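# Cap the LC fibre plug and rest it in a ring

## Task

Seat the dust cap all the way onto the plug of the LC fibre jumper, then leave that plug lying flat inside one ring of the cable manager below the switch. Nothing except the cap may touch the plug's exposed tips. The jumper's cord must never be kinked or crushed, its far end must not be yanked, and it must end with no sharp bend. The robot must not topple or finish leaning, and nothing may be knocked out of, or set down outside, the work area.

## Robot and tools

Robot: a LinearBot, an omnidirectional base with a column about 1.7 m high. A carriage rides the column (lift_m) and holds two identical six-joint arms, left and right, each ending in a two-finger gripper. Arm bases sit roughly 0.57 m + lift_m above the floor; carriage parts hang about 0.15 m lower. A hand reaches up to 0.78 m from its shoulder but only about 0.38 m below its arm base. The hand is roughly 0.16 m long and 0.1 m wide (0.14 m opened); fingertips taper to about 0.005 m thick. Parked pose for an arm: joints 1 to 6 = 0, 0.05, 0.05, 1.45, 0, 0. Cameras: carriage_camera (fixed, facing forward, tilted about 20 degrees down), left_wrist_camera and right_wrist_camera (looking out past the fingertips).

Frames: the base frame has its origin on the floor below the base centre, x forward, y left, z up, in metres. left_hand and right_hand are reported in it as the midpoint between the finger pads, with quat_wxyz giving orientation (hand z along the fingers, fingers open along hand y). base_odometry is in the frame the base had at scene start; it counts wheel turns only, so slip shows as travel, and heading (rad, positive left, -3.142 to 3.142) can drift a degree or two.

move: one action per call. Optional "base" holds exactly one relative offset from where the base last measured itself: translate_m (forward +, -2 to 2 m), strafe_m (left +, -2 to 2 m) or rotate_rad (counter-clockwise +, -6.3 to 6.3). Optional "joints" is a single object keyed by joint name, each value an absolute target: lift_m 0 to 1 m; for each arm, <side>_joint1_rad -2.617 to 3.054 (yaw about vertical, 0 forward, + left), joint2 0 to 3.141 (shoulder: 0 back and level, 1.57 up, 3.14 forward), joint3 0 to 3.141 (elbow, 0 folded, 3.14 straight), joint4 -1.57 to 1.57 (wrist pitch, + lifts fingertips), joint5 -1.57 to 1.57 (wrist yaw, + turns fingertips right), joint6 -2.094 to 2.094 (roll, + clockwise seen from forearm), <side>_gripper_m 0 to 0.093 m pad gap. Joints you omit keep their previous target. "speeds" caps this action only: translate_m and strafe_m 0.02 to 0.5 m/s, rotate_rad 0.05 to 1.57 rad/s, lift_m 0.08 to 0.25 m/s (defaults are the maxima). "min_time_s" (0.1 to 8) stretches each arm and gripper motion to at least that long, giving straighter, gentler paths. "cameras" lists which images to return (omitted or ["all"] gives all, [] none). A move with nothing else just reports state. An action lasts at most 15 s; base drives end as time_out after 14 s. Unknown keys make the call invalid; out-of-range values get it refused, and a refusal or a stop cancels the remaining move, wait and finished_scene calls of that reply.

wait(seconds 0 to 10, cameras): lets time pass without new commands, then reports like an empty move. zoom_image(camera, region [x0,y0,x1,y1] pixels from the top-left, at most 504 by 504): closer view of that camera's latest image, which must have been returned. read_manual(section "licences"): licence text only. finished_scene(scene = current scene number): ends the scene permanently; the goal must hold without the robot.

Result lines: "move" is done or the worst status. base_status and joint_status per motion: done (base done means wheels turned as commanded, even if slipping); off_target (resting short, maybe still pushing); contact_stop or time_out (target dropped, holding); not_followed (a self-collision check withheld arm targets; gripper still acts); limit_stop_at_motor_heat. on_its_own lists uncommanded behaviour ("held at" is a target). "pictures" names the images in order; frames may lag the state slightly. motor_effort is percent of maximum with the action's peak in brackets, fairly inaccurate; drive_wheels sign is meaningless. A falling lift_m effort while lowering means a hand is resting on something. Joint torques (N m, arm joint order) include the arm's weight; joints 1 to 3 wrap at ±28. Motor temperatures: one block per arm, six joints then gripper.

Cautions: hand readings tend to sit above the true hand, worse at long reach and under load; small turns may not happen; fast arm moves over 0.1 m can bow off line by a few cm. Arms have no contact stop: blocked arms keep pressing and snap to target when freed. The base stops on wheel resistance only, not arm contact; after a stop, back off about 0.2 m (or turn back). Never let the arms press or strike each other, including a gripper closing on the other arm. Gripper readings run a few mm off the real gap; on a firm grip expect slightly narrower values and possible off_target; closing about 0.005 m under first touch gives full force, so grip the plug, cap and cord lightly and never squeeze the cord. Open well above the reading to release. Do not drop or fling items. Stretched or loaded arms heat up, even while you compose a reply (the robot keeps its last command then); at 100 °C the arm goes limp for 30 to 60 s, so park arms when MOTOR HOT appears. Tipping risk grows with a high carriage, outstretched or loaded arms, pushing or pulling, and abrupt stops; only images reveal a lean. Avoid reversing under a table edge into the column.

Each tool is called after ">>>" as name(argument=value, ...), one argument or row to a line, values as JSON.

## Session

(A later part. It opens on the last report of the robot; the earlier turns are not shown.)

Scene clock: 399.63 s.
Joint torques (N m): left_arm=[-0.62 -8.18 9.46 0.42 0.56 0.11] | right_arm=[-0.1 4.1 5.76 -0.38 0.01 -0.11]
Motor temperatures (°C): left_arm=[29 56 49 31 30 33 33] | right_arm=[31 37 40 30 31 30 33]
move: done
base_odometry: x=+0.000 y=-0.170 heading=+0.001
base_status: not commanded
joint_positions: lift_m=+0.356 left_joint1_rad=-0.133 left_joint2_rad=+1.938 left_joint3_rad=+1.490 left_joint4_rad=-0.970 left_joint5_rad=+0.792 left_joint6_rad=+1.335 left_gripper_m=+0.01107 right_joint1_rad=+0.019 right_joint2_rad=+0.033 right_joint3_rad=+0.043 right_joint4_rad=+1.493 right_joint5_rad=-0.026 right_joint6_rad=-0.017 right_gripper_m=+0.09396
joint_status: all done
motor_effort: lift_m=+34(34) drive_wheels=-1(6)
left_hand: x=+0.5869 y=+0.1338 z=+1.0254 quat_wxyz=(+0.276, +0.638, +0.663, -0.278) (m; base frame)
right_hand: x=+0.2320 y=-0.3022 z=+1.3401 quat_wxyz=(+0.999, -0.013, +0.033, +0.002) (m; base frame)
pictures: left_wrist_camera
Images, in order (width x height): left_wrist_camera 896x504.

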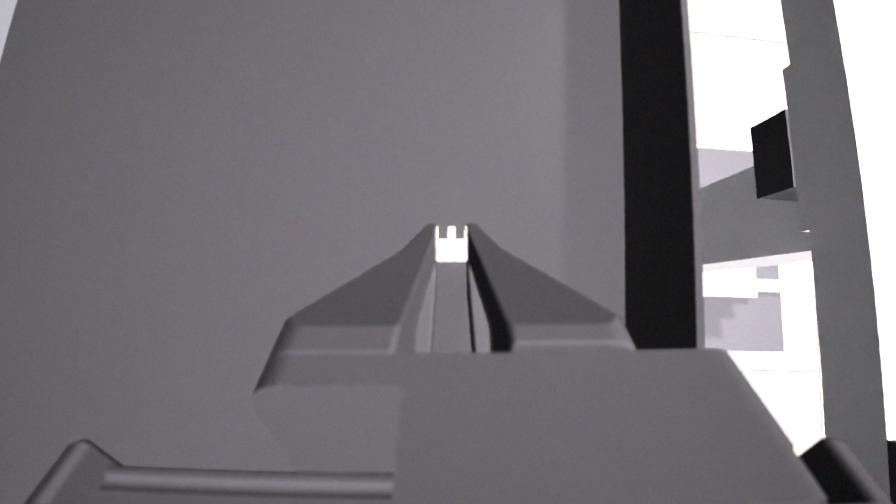

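>>> move(
  joints={"lift_m": 0.5},
  speeds={"lift_m": 0.12},
  cameras=["left_wrist_camera"],
)

>>> move(
  joints={"right_joint1_rad": 0.0, "right_joint2_rad": 1.5, "right_joint3_rad": 0.95, "right_joint4_rad": 0.6, "right_joint5_rad": 0.5, "right_joint6_rad": 1.571, "right_gripper_m": 0.045},
  min_time_s=3,
)

Scene clock: 418.27 s.
Joint torques (N m): left_arm=[-0.61 -8.53 9.14 0.42 0.56 0.11] | right_arm=[-0.1 4.07 5.74 -0.39 0.01 -0.11]
Motor temperatures (°C): left_arm=[29 56 50 31 30 33 34] | right_arm=[31 37 40 30 31 30 33]
move: done
base_odometry: x=+0.000 y=-0.170 heading=+0.001
base_status: not commanded
joint_positions: lift_m=+0.500 left_joint1_rad=-0.133 left_joint2_rad=+1.943 left_joint3_rad=+1.494 left_joint4_rad=-0.970 left_joint5_rad=+0.793 left_joint6_rad=+1.335 left_gripper_m=+0.01106 right_joint1_rad=+0.019 right_joint2_rad=+0.033 right_joint3_rad=+0.043 right_joint4_rad=+1.493 right_joint5_rad=-0.026 right_joint6_rad=-0.017 right_gripper_m=+0.09396
joint_status: all done
motor_effort: lift_m=+35(43) drive_wheels=-2(7)
left_hand: x=+0.5878 y=+0.1335 z=+1.1690 quat_wxyz=(+0.276, +0.638, +0.663, -0.278) (m; base frame)
right_hand: x=+0.2320 y=-0.3022 z=+1.4841 quat_wxyz=(+0.999, -0.013, +0.033, +0.002) (m; base frame)
pictures: left_wrist_camera
Images, in order (width x height): left_wrist_camera 896x504.

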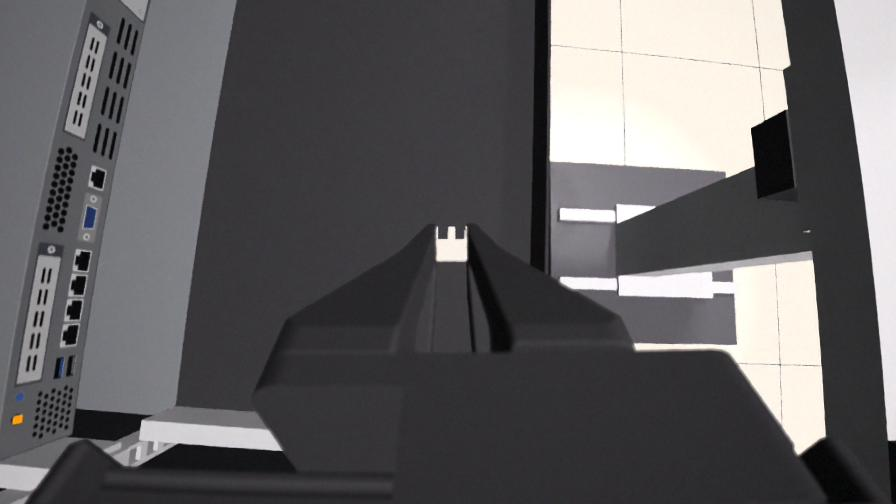

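Scene clock: 421.70 s.
Joint torques (N m): left_arm=[-0.59 -8.53 9.18 0.43 0.55 0.11] | right_arm=[3.15 21.27 6.06 -7.7 -2.25 -0.36]
Motor temperatures (°C): left_arm=[29 55 51 31 30 33 34] | right_arm=[31 38 40 35 32 30 33]
move: off_target
base_odometry: x=+0.000 y=-0.170 heading=+0.000
base_status: not commanded
joint_positions: lift_m=+0.500 left_joint1_rad=-0.133 left_joint2_rad=+1.943 left_joint3_rad=+1.494 left_joint4_rad=-0.970 left_joint5_rad=+0.793 left_joint6_rad=+1.335 left_gripper_m=+0.01106 right_joint1_rad=-0.032 right_joint2_rad=+1.236 right_joint3_rad=+0.952 right_joint4_rad=+1.550 right_joint5_rad=+0.668 right_joint6_rad=+1.589 right_gripper_m=+0.04513
joint_status: right_joint1_rad off_target (ended at -0.032, target +0.000); right_joint2_rad off_target (ended at +1.236, target +1.500); right_joint4_rad off_target (ended at +1.550, target +0.600); right_joint5_rad off_target (ended at +0.668, target +0.500); the others done
motor_effort: lift_m=+37(37) drive_wheels=+3(7)
left_hand: x=+0.5877 y=+0.1335 z=+1.1688 quat_wxyz=(+0.276, +0.638, +0.663, -0.278) (m; base frame)
right_hand: x=+0.4598 y=-0.4212 z=+1.6050 quat_wxyz=(+0.700, +0.327, -0.136, +0.620) (m; base frame)
pictures: carriage_camera, left_wrist_camera, right_wrist_camera
Images, in order (width x height): carriage_camera 896x504, left_wrist_camera 896x504, right_wrist_camera 896x504.

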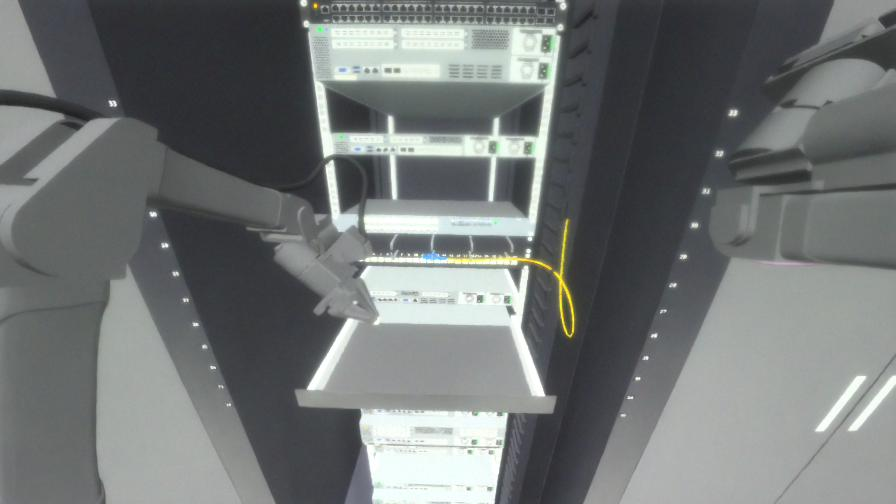

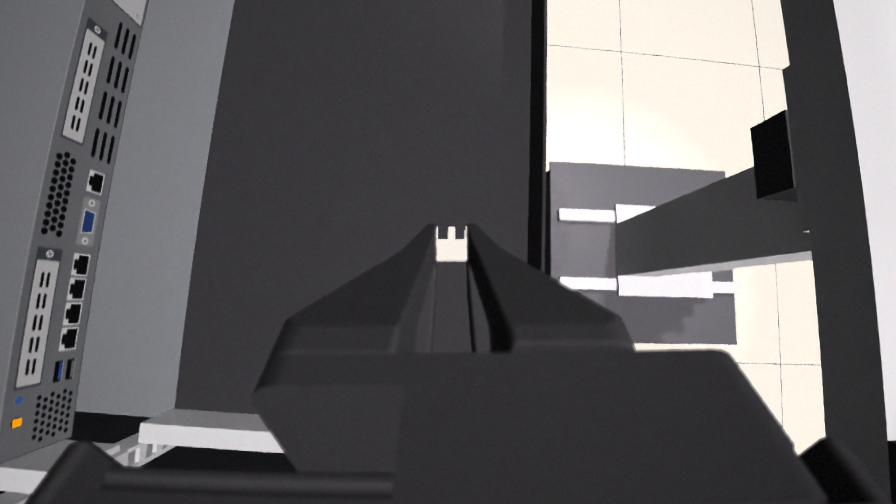

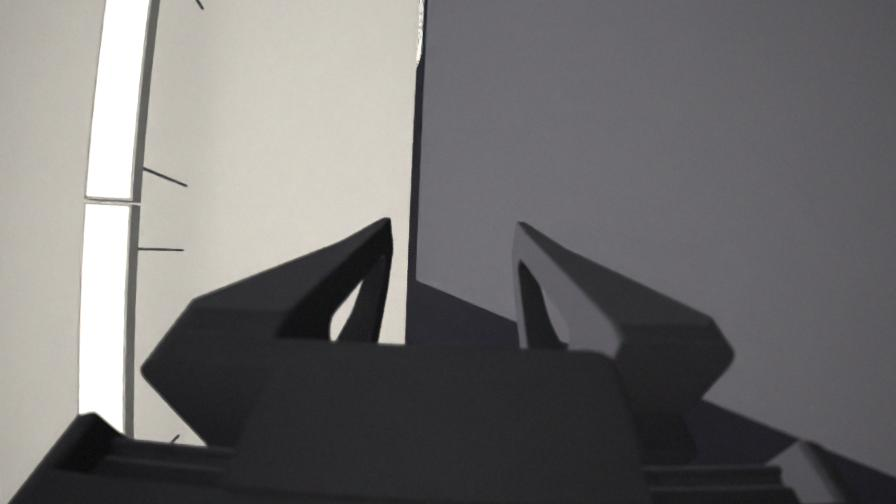

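>>> move(
  joints={"right_joint1_rad": 0.0, "right_joint2_rad": 0.7, "right_joint3_rad": 0.6, "right_joint4_rad": 1.3, "right_joint5_rad": 0.3, "right_joint6_rad": 1.571},
  min_time_s=2,
  cameras=["carriage_camera", "right_wrist_camera"],
)

Scene clock: 429.50 s.
Joint torques (N m): left_arm=[-0.61 -8.58 9.16 0.42 0.55 0.11] | right_arm=[0.47 0.4 5.23 0.64 -0.38 -0.26]
Motor temperatures (°C): left_arm=[29 55 52 31 30 33 34] | right_arm=[31 44 40 51 33 30 33]
move: done
base_odometry: x=+0.000 y=-0.170 heading=+0.000
base_status: not commanded
joint_positions: lift_m=+0.500 left_joint1_rad=-0.133 left_joint2_rad=+1.943 left_joint3_rad=+1.494 left_joint4_rad=-0.970 left_joint5_rad=+0.793 left_joint6_rad=+1.335 left_gripper_m=+0.01106 right_joint1_rad=-0.005 right_joint2_rad=+0.705 right_joint3_rad=+0.614 right_joint4_rad=+1.292 right_joint5_rad=+0.309 right_joint6_rad=+1.580 right_gripper_m=+0.04496
joint_status: all done
motor_effort: lift_m=+37(37) drive_wheels=+0(5)
left_hand: x=+0.5877 y=+0.1335 z=+1.1688 quat_wxyz=(+0.276, +0.638, +0.663, -0.278) (m; base frame)
right_hand: x=+0.3694 y=-0.3601 z=+1.5975 quat_wxyz=(+0.705, +0.236, +0.020, +0.668) (m; base frame)
pictures: carriage_camera, right_wrist_camera
Images, in order (width x height): carriage_camera 896x504, right_wrist_camera 896x504.

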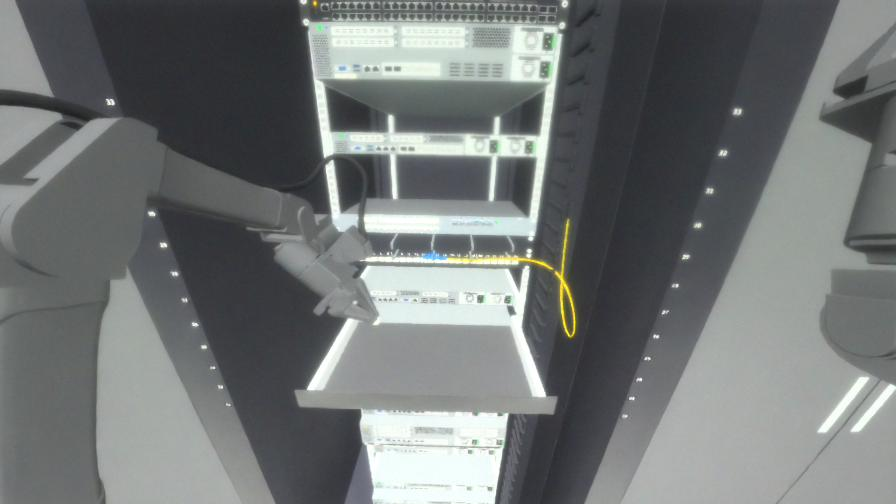

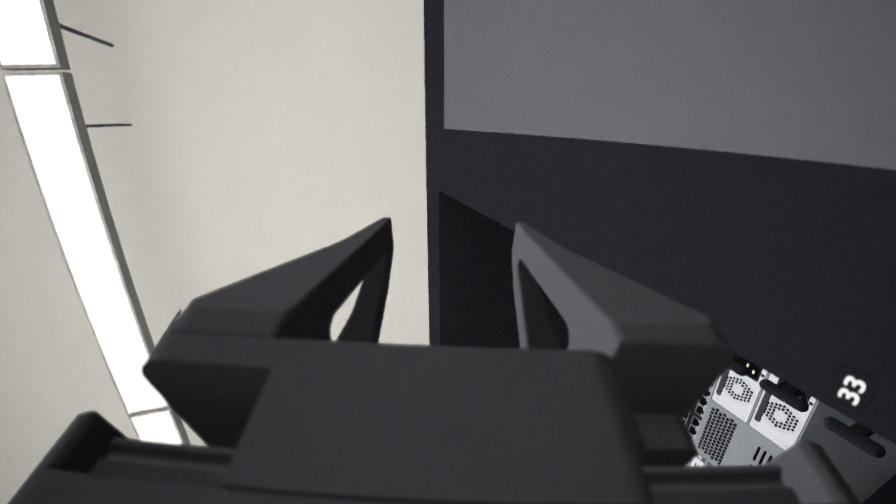

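>>> move(
  joints={"right_joint1_rad": 0.8, "right_joint2_rad": 0.7, "right_joint3_rad": 0.6, "right_joint4_rad": 1.0, "right_joint5_rad": 0.8, "right_joint6_rad": 1.571},
  min_time_s=1.5,
  cameras=["carriage_camera"],
)

>>> move(
  joints={"right_joint1_rad": 0.8, "right_joint2_rad": 1.4, "right_joint3_rad": 0.85, "right_joint4_rad": 0.6, "right_joint5_rad": 0.8, "right_joint6_rad": 1.571},
  min_time_s=2,
  cameras=["carriage_camera", "right_wrist_camera"],
)

Scene clock: 440.17 s.
Joint torques (N m): left_arm=[-0.59 -8.58 9.16 0.42 0.56 0.11] | right_arm=[0.47 0.08 5.65 0.94 -0.29 -0.27]
Motor temperatures (°C): left_arm=[29 54 53 31 30 33 34] | right_arm=[31 41 41 44 33 30 33]
move: done
base_odometry: x=+0.000 y=-0.170 heading=+0.000
base_status: not commanded
joint_positions: lift_m=+0.500 left_joint1_rad=-0.133 left_joint2_rad=+1.943 left_joint3_rad=+1.494 left_joint4_rad=-0.970 left_joint5_rad=+0.793 left_joint6_rad=+1.335 left_gripper_m=+0.01105 right_joint1_rad=+0.795 right_joint2_rad=+0.705 right_joint3_rad=+0.613 right_joint4_rad=+1.013 right_joint5_rad=+0.786 right_joint6_rad=+1.579 right_gripper_m=+0.04496
joint_status: all done
motor_effort: lift_m=+37(37) drive_wheels=-1(4)
left_hand: x=+0.5877 y=+0.1335 z=+1.1688 quat_wxyz=(+0.276, +0.638, +0.663, -0.278) (m; base frame)
right_hand: x=+0.4328 y=-0.2590 z=+1.5314 quat_wxyz=(+0.441, +0.448, +0.134, +0.766) (m; base frame)
pictures: carriage_camera
Images, in order (width x height): carriage_camera 896x504.

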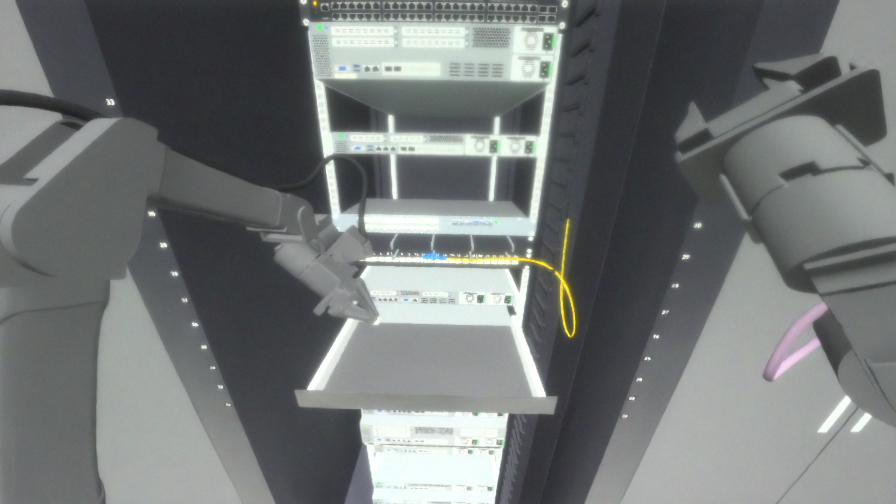

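Scene clock: 442.47 s.
Joint torques (N m): left_arm=[-0.62 -8.58 9.17 0.42 0.55 0.12] | right_arm=[0.46 -5.18 9.78 2.09 0.09 -0.32]
Motor temperatures (°C): left_arm=[29 54 53 31 30 33 34] | right_arm=[31 41 41 43 32 30 33]
move: done
base_odometry: x=+0.000 y=-0.170 heading=+0.000
base_status: not commanded
joint_positions: lift_m=+0.500 left_joint1_rad=-0.133 left_joint2_rad=+1.943 left_joint3_rad=+1.494 left_joint4_rad=-0.970 left_joint5_rad=+0.793 left_joint6_rad=+1.335 left_gripper_m=+0.01105 right_joint1_rad=+0.795 right_joint2_rad=+1.390 right_joint3_rad=+0.824 right_joint4_rad=+0.616 right_joint5_rad=+0.791 right_joint6_rad=+1.579 right_gripper_m=+0.04496
joint_status: all done
motor_effort: lift_m=+37(37) drive_wheels=-1(5)
left_hand: x=+0.5877 y=+0.1335 z=+1.1688 quat_wxyz=(+0.276, +0.638, +0.663, -0.278) (m; base frame)
right_hand: x=+0.5869 y=-0.1026 z=+1.3562 quat_wxyz=(+0.496, +0.501, +0.481, +0.521) (m; base frame)
pictures: carriage_camera, right_wrist_camera
Images, in order (width x height): carriage_camera 896x504, right_wrist_camera 896x504.

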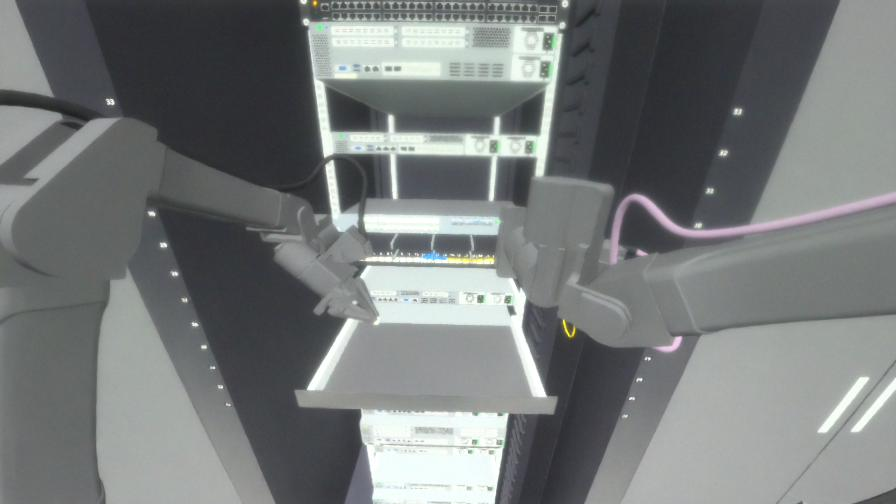

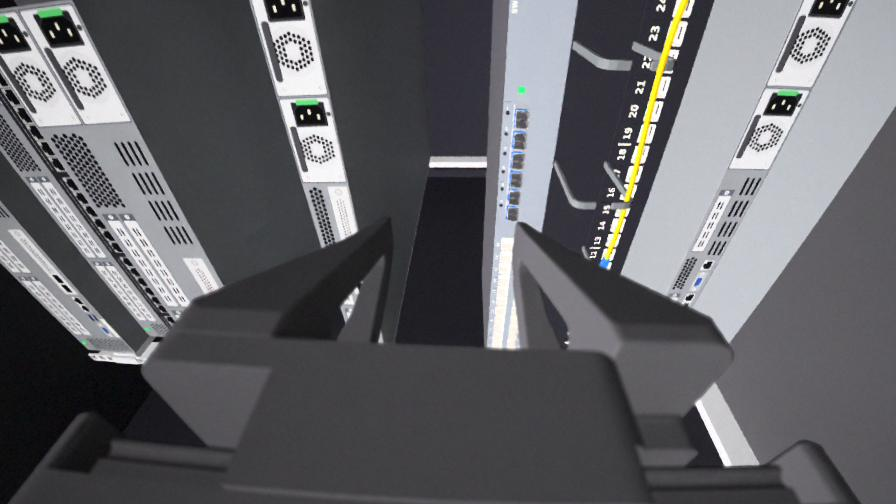

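>>> move(
  joints={"right_joint1_rad": 0.838, "right_joint2_rad": 2.183, "right_joint3_rad": 1.255, "right_joint4_rad": 0.953, "right_joint5_rad": 0.838, "right_joint6_rad": 1.565},
  min_time_s=3,
  cameras=["carriage_camera", "right_wrist_camera"],
)

Scene clock: 451.70 s.
Joint torques (N m): left_arm=[-0.61 -8.54 9.13 0.42 0.55 0.11] | right_arm=[0.55 -10.88 8.42 2.3 0.11 -0.32]
Motor temperatures (°C): left_arm=[29 54 54 31 30 33 34] | right_arm=[31 41 42 43 32 30 33]
move: done
base_odometry: x=+0.000 y=-0.170 heading=+0.000
base_status: not commanded
joint_positions: lift_m=+0.500 left_joint1_rad=-0.133 left_joint2_rad=+1.943 left_joint3_rad=+1.494 left_joint4_rad=-0.970 left_joint5_rad=+0.793 left_joint6_rad=+1.335 left_gripper_m=+0.01105 right_joint1_rad=+0.832 right_joint2_rad=+2.165 right_joint3_rad=+1.232 right_joint4_rad=+0.950 right_joint5_rad=+0.827 right_joint6_rad=+1.575 right_gripper_m=+0.04496
joint_status: all done
motor_effort: lift_m=+37(37) drive_wheels=+0(5)
left_hand: x=+0.5877 y=+0.1335 z=+1.1688 quat_wxyz=(+0.276, +0.638, +0.663, -0.278) (m; base frame)
right_hand: x=+0.6806 y=+0.0161 z=+1.2285 quat_wxyz=(+0.498, +0.500, +0.494, +0.508) (m; base frame)
pictures: carriage_camera, right_wrist_camera
Images, in order (width x height): carriage_camera 896x504, right_wrist_camera 896x504.

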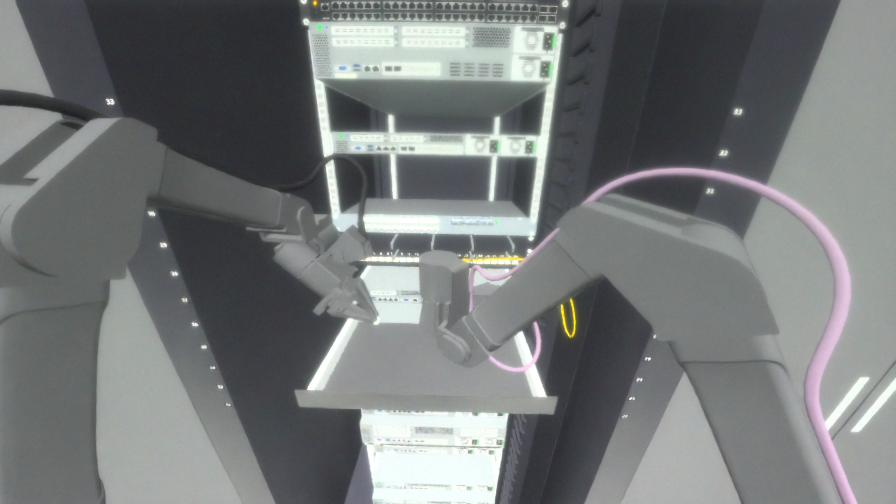

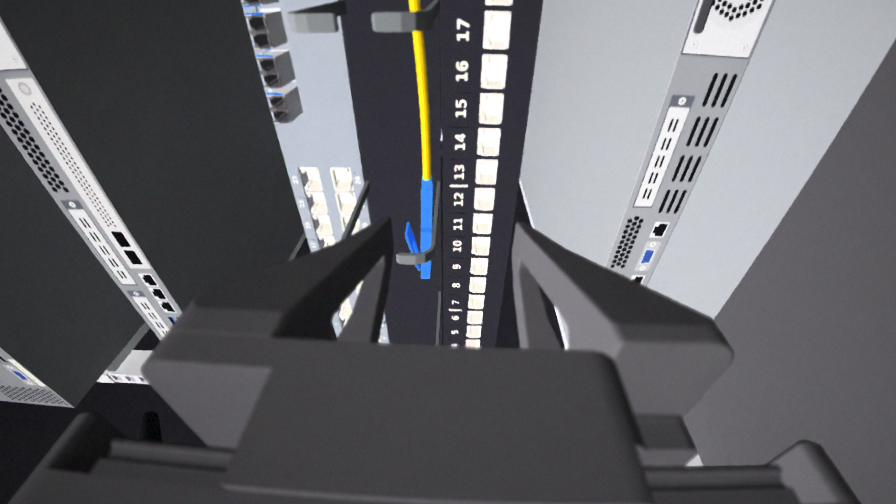

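>>> move(
  joints={"lift_m": 0.5115, "right_joint1_rad": 0.8, "right_joint2_rad": 2.222, "right_joint3_rad": 1.34, "right_joint4_rad": 0.88, "right_joint5_rad": 0.8, "right_gripper_m": 0.034},
  min_time_s=1.5,
  cameras=["right_wrist_camera"],
)

Scene clock: 477.77 s.
Joint torques (N m): left_arm=[-0.61 -8.7 8.85 0.43 0.55 0.11] | right_arm=[-0.57 -11.26 8.64 2.1 -0.1 -0.31]
Motor temperatures (°C): left_arm=[29 54 55 31 30 33 34] | right_arm=[31 42 43 43 32 30 33]
move: done
base_odometry: x=+0.000 y=-0.170 heading=+0.000
base_status: not commanded
joint_positions: lift_m=+0.511 left_joint1_rad=-0.133 left_joint2_rad=+1.944 left_joint3_rad=+1.497 left_joint4_rad=-0.971 left_joint5_rad=+0.794 left_joint6_rad=+1.335 left_gripper_m=+0.01105 right_joint1_rad=+0.805 right_joint2_rad=+2.203 right_joint3_rad=+1.317 right_joint4_rad=+0.896 right_joint5_rad=+0.811 right_joint6_rad=+1.574 right_gripper_m=+0.03414
joint_status: all done
motor_effort: lift_m=+35(41) drive_wheels=+2(4)
left_hand: x=+0.5881 y=+0.1334 z=+1.1807 quat_wxyz=(+0.276, +0.638, +0.663, -0.278) (m; base frame)
right_hand: x=+0.6999 y=+0.0175 z=+1.2423 quat_wxyz=(+0.501, +0.502, +0.494, +0.503) (m; base frame)
pictures: right_wrist_camera
Images, in order (width x height): right_wrist_camera 896x504.

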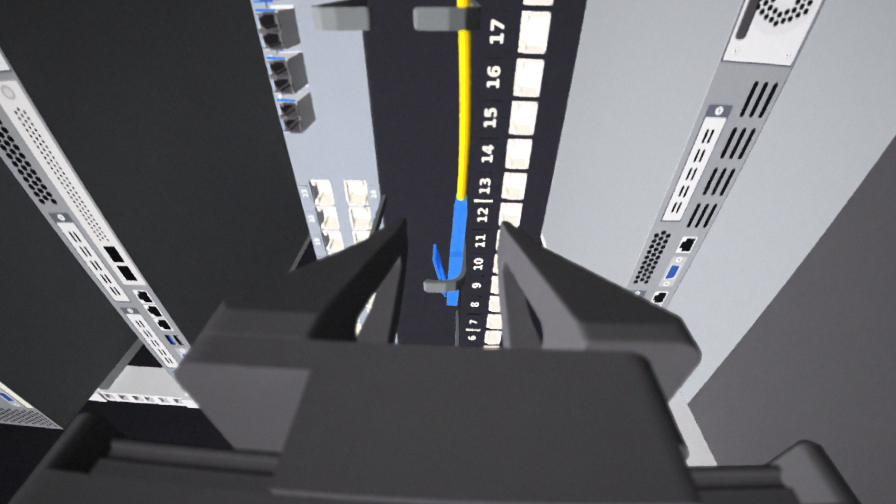

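>>> move(
  joints={"right_joint1_rad": 0.769, "right_joint2_rad": 2.258, "right_joint3_rad": 1.412, "right_joint4_rad": 0.843, "right_joint5_rad": 0.768},
  min_time_s=1.5,
  cameras=["right_wrist_camera", "carriage_camera"],
)

Scene clock: 485.40 s.
Joint torques (N m): left_arm=[-0.61 -8.73 8.88 0.42 0.54 0.11] | right_arm=[-0.57 -11.62 8.81 2.14 -0.11 -0.31]
Motor temperatures (°C): left_arm=[29 54 53 31 30 33 34] | right_arm=[31 44 43 42 32 30 33]
move: done
base_odometry: x=+0.000 y=-0.170 heading=+0.000
base_status: not commanded
joint_positions: lift_m=+0.511 left_joint1_rad=-0.133 left_joint2_rad=+1.944 left_joint3_rad=+1.497 left_joint4_rad=-0.971 left_joint5_rad=+0.794 left_joint6_rad=+1.335 left_gripper_m=+0.01105 right_joint1_rad=+0.774 right_joint2_rad=+2.238 right_joint3_rad=+1.388 right_joint4_rad=+0.859 right_joint5_rad=+0.778 right_joint6_rad=+1.574 right_gripper_m=+0.03414
joint_status: all done
motor_effort: lift_m=+36(36) drive_wheels=+2(5)
left_hand: x=+0.5881 y=+0.1334 z=+1.1807 quat_wxyz=(+0.276, +0.638, +0.663, -0.278) (m; base frame)
right_hand: x=+0.7189 y=+0.0169 z=+1.2435 quat_wxyz=(+0.500, +0.502, +0.495, +0.503) (m; base frame)
pictures: carriage_camera, right_wrist_camera
Images, in order (width x height): carriage_camera 896x504, right_wrist_camera 896x504.

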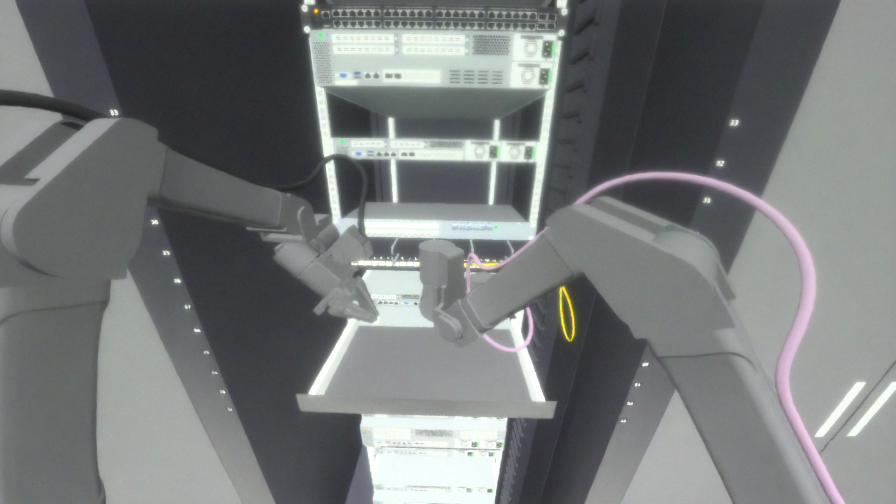

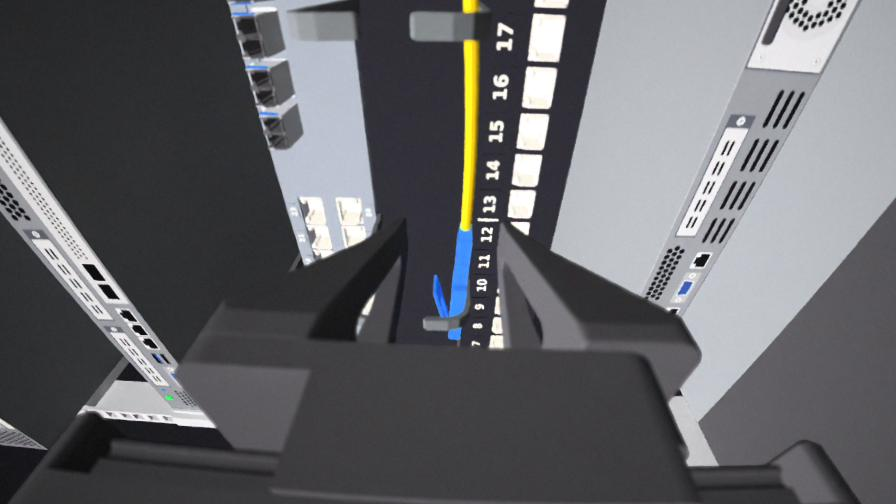

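>>> move(
  joints={"lift_m": 0.5075, "right_gripper_m": 0.02},
  min_time_s=1.5,
  cameras=["right_wrist_camera"],
)

Scene clock: 496.33 s.
Joint torques (N m): left_arm=[-0.61 -8.87 8.88 0.45 0.55 0.11] | right_arm=[-0.39 -12.04 8.39 2.17 -0.09 -0.32]
Motor temperatures (°C): left_arm=[29 55 52 31 30 33 35] | right_arm=[31 44 44 42 32 30 33]
move: done
base_odometry: x=+0.000 y=-0.170 heading=+0.000
base_status: not commanded
joint_positions: lift_m=+0.508 left_joint1_rad=-0.133 left_joint2_rad=+1.946 left_joint3_rad=+1.497 left_joint4_rad=-0.973 left_joint5_rad=+0.794 left_joint6_rad=+1.335 left_gripper_m=+0.01105 right_joint1_rad=+0.773 right_joint2_rad=+2.242 right_joint3_rad=+1.393 right_joint4_rad=+0.856 right_joint5_rad=+0.777 right_joint6_rad=+1.574 right_gripper_m=+0.02013
joint_status: all done
motor_effort: lift_m=+34(35) drive_wheels=+1(4)
left_hand: x=+0.5878 y=+0.1334 z=+1.1759 quat_wxyz=(+0.274, +0.637, +0.664, -0.279) (m; base frame)
right_hand: x=+0.7201 y=+0.0170 z=+1.2388 quat_wxyz=(+0.500, +0.502, +0.496, +0.502) (m; base frame)
pictures: right_wrist_camera
Images, in order (width x height): right_wrist_camera 896x504.

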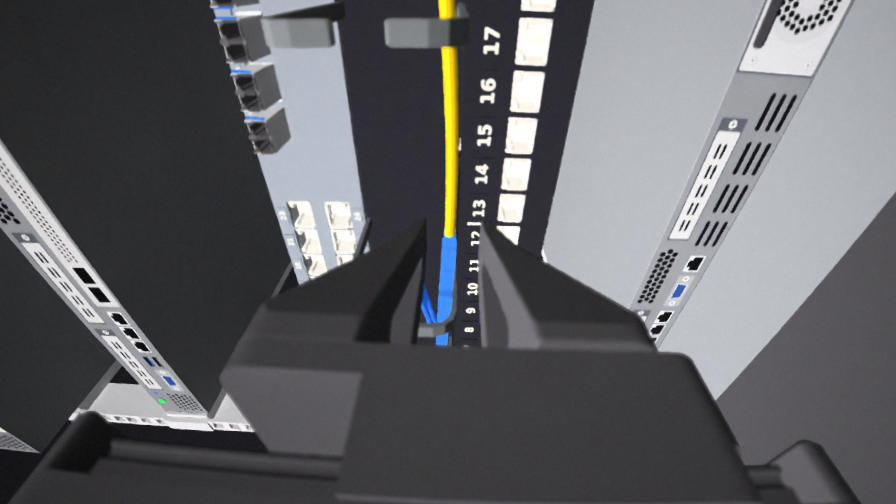

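>>> move(
  joints={"right_gripper_m": 0.0045},
  min_time_s=2,
  cameras=["right_wrist_camera"],
)

>>> move(
  joints={"right_gripper_m": 0.0005},
  min_time_s=1,
  cameras=["right_wrist_camera"],
)

Scene clock: 503.33 s.
Joint torques (N m): left_arm=[-0.62 -8.88 8.91 0.45 0.54 0.12] | right_arm=[-0.39 -12.05 8.4 2.07 -0.09 -0.31]
Motor temperatures (°C): left_arm=[29 54 52 31 30 33 35] | right_arm=[31 46 45 43 32 30 33]
move: done
base_odometry: x=+0.000 y=-0.170 heading=+0.000
base_status: not commanded
joint_positions: lift_m=+0.508 left_joint1_rad=-0.133 left_joint2_rad=+1.946 left_joint3_rad=+1.497 left_joint4_rad=-0.973 left_joint5_rad=+0.794 left_joint6_rad=+1.335 left_gripper_m=+0.01105 right_joint1_rad=+0.773 right_joint2_rad=+2.242 right_joint3_rad=+1.393 right_joint4_rad=+0.864 right_joint5_rad=+0.776 right_joint6_rad=+1.574 right_gripper_m=+0.00489
joint_status: all done
motor_effort: lift_m=+34(34) drive_wheels=-1(4)
left_hand: x=+0.5878 y=+0.1334 z=+1.1759 quat_wxyz=(+0.274, +0.637, +0.664, -0.279) (m; base frame)
right_hand: x=+0.7201 y=+0.0172 z=+1.2404 quat_wxyz=(+0.500, +0.501, +0.493, +0.505) (m; base frame)
pictures: right_wrist_camera
Images, in order (width x height): right_wrist_camera 896x504.

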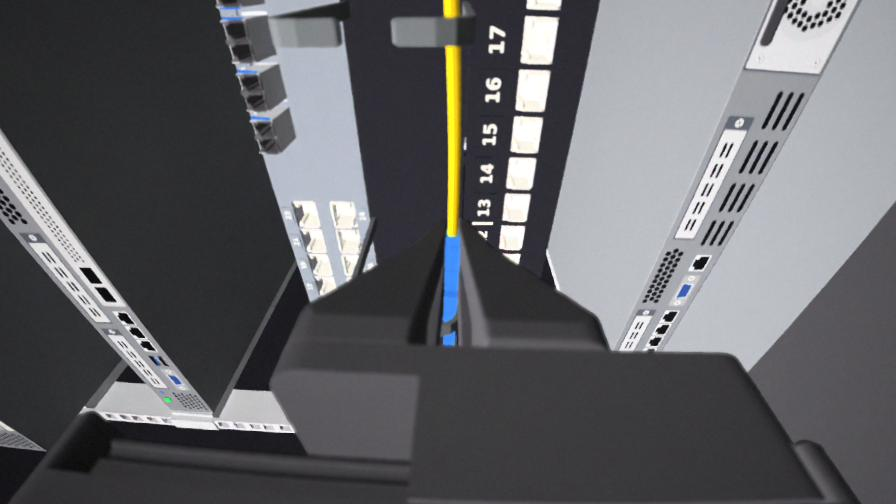

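Scene clock: 504.60 s.
Joint torques (N m): left_arm=[-0.61 -8.88 8.9 0.45 0.55 0.11] | right_arm=[-0.39 -12.03 8.4 2.07 -0.08 -0.31]
Motor temperatures (°C): left_arm=[29 54 52 31 30 33 35] | right_arm=[31 46 45 43 32 30 33]
move: done
base_odometry: x=+0.000 y=-0.170 heading=+0.000
base_status: not commanded
joint_positions: lift_m=+0.508 left_joint1_rad=-0.133 left_joint2_rad=+1.946 left_joint3_rad=+1.497 left_joint4_rad=-0.973 left_joint5_rad=+0.794 left_joint6_rad=+1.335 left_gripper_m=+0.01105 right_joint1_rad=+0.773 right_joint2_rad=+2.242 right_joint3_rad=+1.393 right_joint4_rad=+0.864 right_joint5_rad=+0.776 right_joint6_rad=+1.574 right_gripper_m=+0.00384
joint_status: all done
motor_effort: lift_m=+34(34) drive_wheels=+0(5)
left_hand: x=+0.5878 y=+0.1334 z=+1.1759 quat_wxyz=(+0.274, +0.637, +0.664, -0.279) (m; base frame)
right_hand: x=+0.7201 y=+0.0172 z=+1.2404 quat_wxyz=(+0.500, +0.501, +0.493, +0.505) (m; base frame)
pictures: right_wrist_camera
Images, in order (width x height): right_wrist_camera 896x504.

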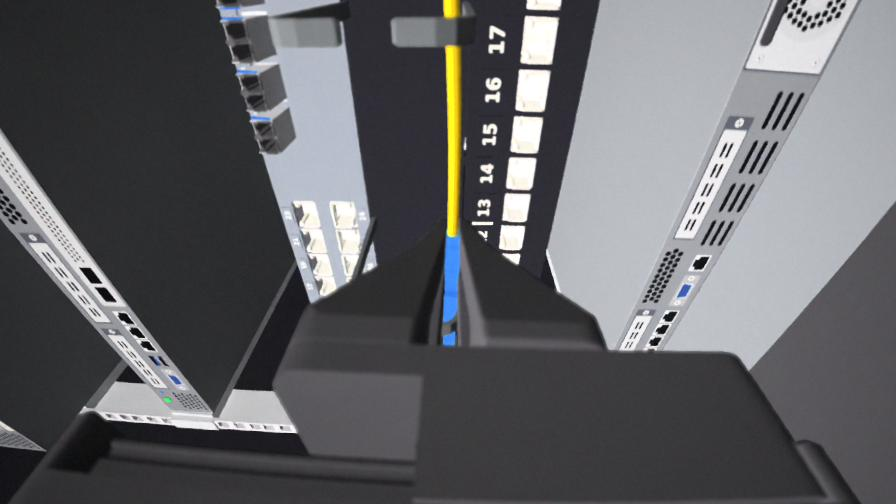

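>>> move(
  joints={"right_joint1_rad": 0.541, "right_joint2_rad": 2.137, "right_joint3_rad": 1.282, "right_joint4_rad": 0.893, "right_joint5_rad": -0.104, "right_gripper_m": 0.0},
  min_time_s=4,
  cameras=["right_wrist_camera", "carriage_camera"],
)

Scene clock: 527.87 s.
Joint torques (N m): left_arm=[-0.62 -8.87 8.88 0.45 0.55 0.11] | right_arm=[-0.54 -16.05 5.68 2.67 -0.14 -0.32]
Motor temperatures (°C): left_arm=[29 53 51 31 30 33 35] | right_arm=[31 49 46 43 32 30 34]
move: done
base_odometry: x=+0.000 y=-0.170 heading=+0.000
base_status: not commanded
joint_positions: lift_m=+0.508 left_joint1_rad=-0.133 left_joint2_rad=+1.946 left_joint3_rad=+1.497 left_joint4_rad=-0.973 left_joint5_rad=+0.794 left_joint6_rad=+1.335 left_gripper_m=+0.01105 right_joint1_rad=+0.546 right_joint2_rad=+2.169 right_joint3_rad=+1.296 right_joint4_rad=+0.892 right_joint5_rad=-0.091 right_joint6_rad=+1.574 right_gripper_m=+0.00383
joint_status: all done
motor_effort: lift_m=+34(34) drive_wheels=-2(6)
left_hand: x=+0.5878 y=+0.1334 z=+1.1759 quat_wxyz=(+0.274, +0.637, +0.664, -0.279) (m; base frame)
right_hand: x=+0.7345 y=+0.0269 z=+1.2489 quat_wxyz=(+0.321, +0.316, +0.625, +0.638) (m; base frame)
pictures: carriage_camera, right_wrist_camera
Images, in order (width x height): carriage_camera 896x504, right_wrist_camera 896x504.

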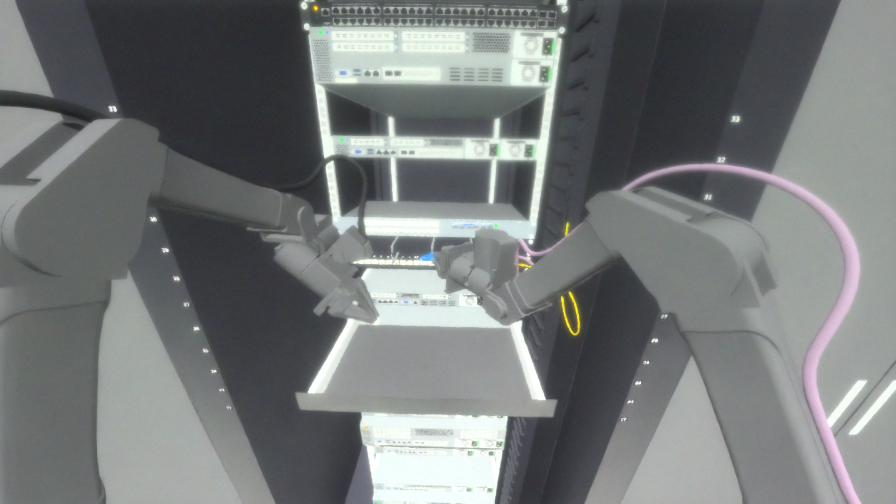

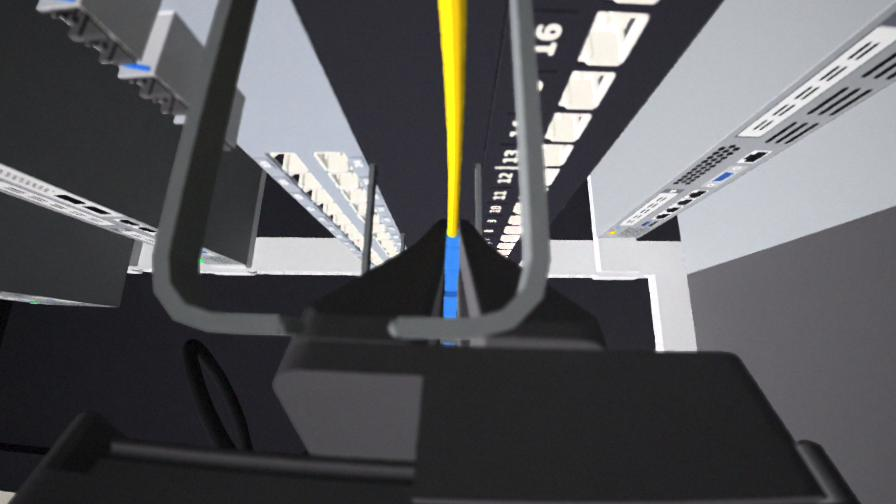

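>>> move(
  joints={"right_joint1_rad": 0.541, "right_joint2_rad": 2.3, "right_joint3_rad": 1.345, "right_joint4_rad": 1.232, "right_joint5_rad": -0.112, "right_joint6_rad": 1.605},
  min_time_s=3,
  cameras=["right_wrist_camera", "carriage_camera"],
)

Scene clock: 565.93 s.
Joint torques (N m): left_arm=[-0.64 -8.87 8.87 0.45 0.54 0.11] | right_arm=[-0.55 -11.85 8.62 2.62 -0.11 -0.09]
Motor temperatures (°C): left_arm=[29 53 51 31 30 33 35] | right_arm=[31 58 44 44 32 30 34]
move: done
base_odometry: x=+0.000 y=-0.170 heading=+0.000
base_status: not commanded
joint_positions: lift_m=+0.508 left_joint1_rad=-0.133 left_joint2_rad=+1.946 left_joint3_rad=+1.497 left_joint4_rad=-0.973 left_joint5_rad=+0.794 left_joint6_rad=+1.335 left_gripper_m=+0.01105 right_joint1_rad=+0.546 right_joint2_rad=+2.282 right_joint3_rad=+1.320 right_joint4_rad=+1.222 right_joint5_rad=-0.102 right_joint6_rad=+1.594 right_gripper_m=+0.00383
joint_status: all done
motor_effort: lift_m=+34(34) drive_wheels=+2(7)
left_hand: x=+0.5878 y=+0.1334 z=+1.1759 quat_wxyz=(+0.274, +0.637, +0.664, -0.279) (m; base frame)
right_hand: x=+0.7346 y=+0.0292 z=+1.2715 quat_wxyz=(+0.353, +0.270, +0.547, +0.709) (m; base frame)
pictures: carriage_camera, right_wrist_camera
Images, in order (width x height): carriage_camera 896x504, right_wrist_camera 896x504.

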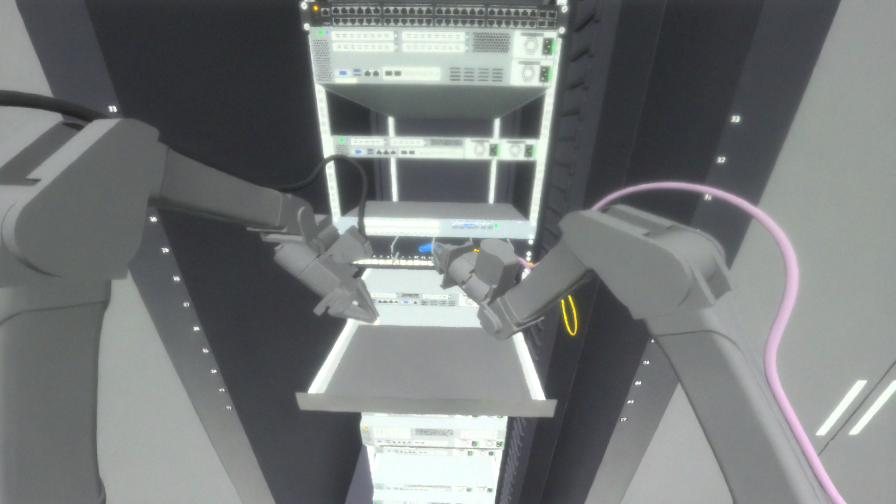

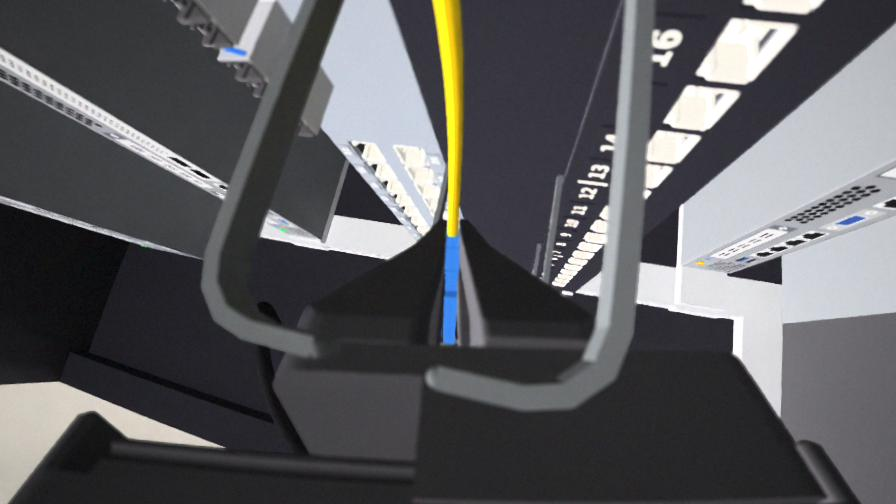

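>>> move(
  joints={"lift_m": 0.484},
  speeds={"lift_m": 0.08},
  cameras=[],
)

>>> move(
  joints={"right_joint2_rad": 2.457, "right_joint3_rad": 1.462, "right_joint4_rad": 1.519, "right_joint5_rad": -0.098, "right_joint6_rad": 1.632},
  min_time_s=2.5,
  cameras=["right_wrist_camera", "carriage_camera", "left_wrist_camera"],
)

Scene clock: 575.57 s.
Joint torques (N m): left_arm=[-0.62 -8.92 8.81 0.45 0.55 0.12] | right_arm=[-0.17 -12.14 8.09 2.42 -0.11 -0.11]
Motor temperatures (°C): left_arm=[29 53 51 31 30 33 35] | right_arm=[31 55 45 45 32 30 35]
move: done
base_odometry: x=+0.000 y=-0.170 heading=+0.000
base_status: not commanded
joint_positions: lift_m=+0.484 left_joint1_rad=-0.133 left_joint2_rad=+1.947 left_joint3_rad=+1.498 left_joint4_rad=-0.974 left_joint5_rad=+0.794 left_joint6_rad=+1.335 left_gripper_m=+0.01105 right_joint1_rad=+0.544 right_joint2_rad=+2.285 right_joint3_rad=+1.326 right_joint4_rad=+1.236 right_joint5_rad=-0.102 right_joint6_rad=+1.596 right_gripper_m=+0.00382
joint_status: all done
motor_effort: lift_m=+34(35) drive_wheels=-2(3)
left_hand: x=+0.5879 y=+0.1334 z=+1.1525 quat_wxyz=(+0.274, +0.637, +0.664, -0.280) (m; base frame)
right_hand: x=+0.7354 y=+0.0279 z=+1.2522 quat_wxyz=(+0.356, +0.267, +0.541, +0.714) (m; base frame)
pictures: none
No camera images: "cameras" was empty.

Scene clock: 578.37 s.
Joint torques (N m): left_arm=[-0.62 -8.91 8.83 0.45 0.54 0.11] | right_arm=[-0.29 -12.42 8.06 2.24 0.03 -0.09]
Motor temperatures (°C): left_arm=[29 53 51 31 30 33 35] | right_arm=[31 55 45 45 31 30 35]
move: done
base_odometry: x=+0.000 y=-0.170 heading=+0.000
base_status: not commanded
joint_positions: lift_m=+0.484 left_joint1_rad=-0.133 left_joint2_rad=+1.947 left_joint3_rad=+1.498 left_joint4_rad=-0.974 left_joint5_rad=+0.794 left_joint6_rad=+1.335 left_gripper_m=+0.01105 right_joint1_rad=+0.544 right_joint2_rad=+2.438 right_joint3_rad=+1.439 right_joint4_rad=+1.511 right_joint5_rad=-0.102 right_joint6_rad=+1.621 right_gripper_m=+0.00382
joint_status: all done
motor_effort: lift_m=+34(34) drive_wheels=+0(5)
left_hand: x=+0.5879 y=+0.1334 z=+1.1525 quat_wxyz=(+0.274, +0.637, +0.664, -0.280) (m; base frame)
right_hand: x=+0.7349 y=+0.0276 z=+1.2692 quat_wxyz=(+0.382, +0.221, +0.455, +0.773) (m; base frame)
pictures: carriage_camera, left_wrist_camera, right_wrist_camera
Images, in order (width x height): carriage_camera 896x504, left_wrist_camera 896x504, right_wrist_camera 896x504.

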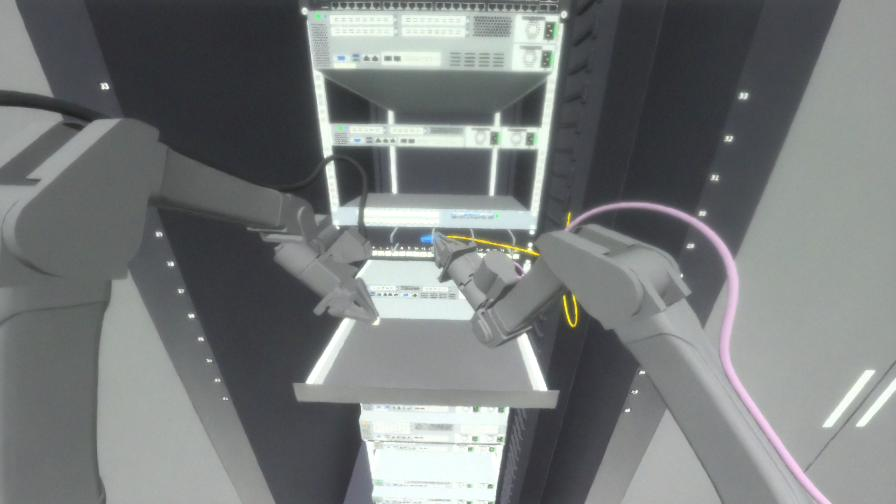

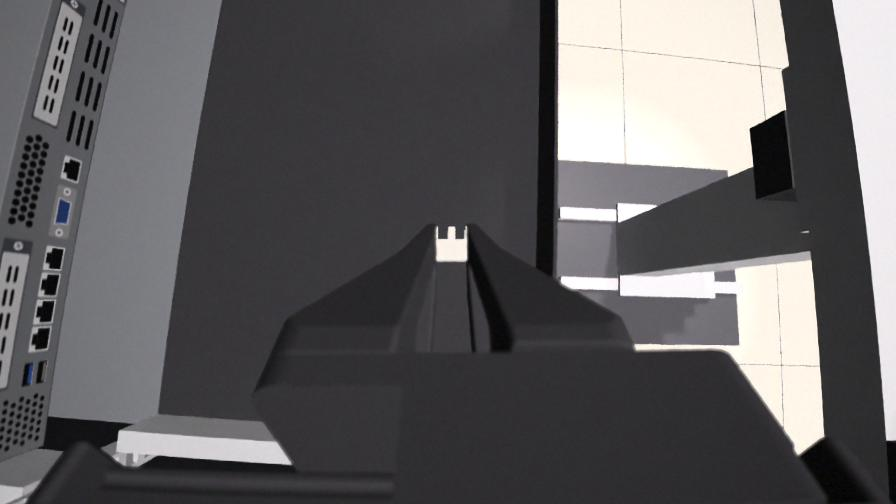

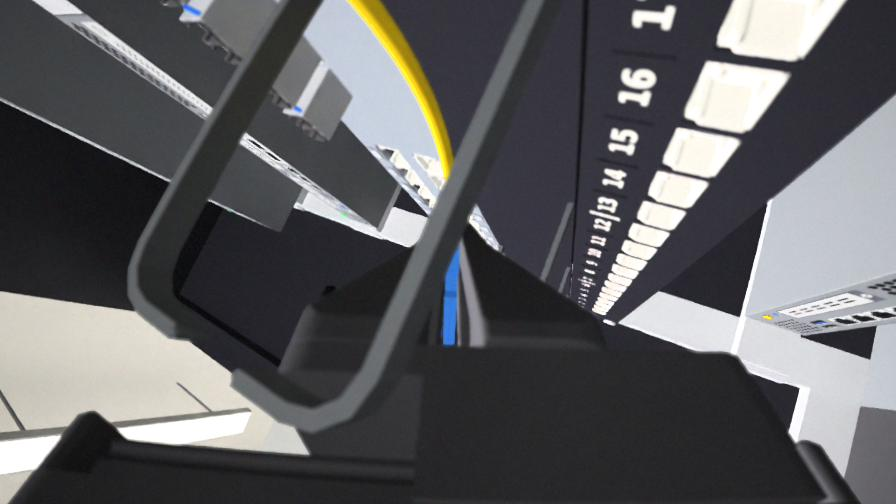

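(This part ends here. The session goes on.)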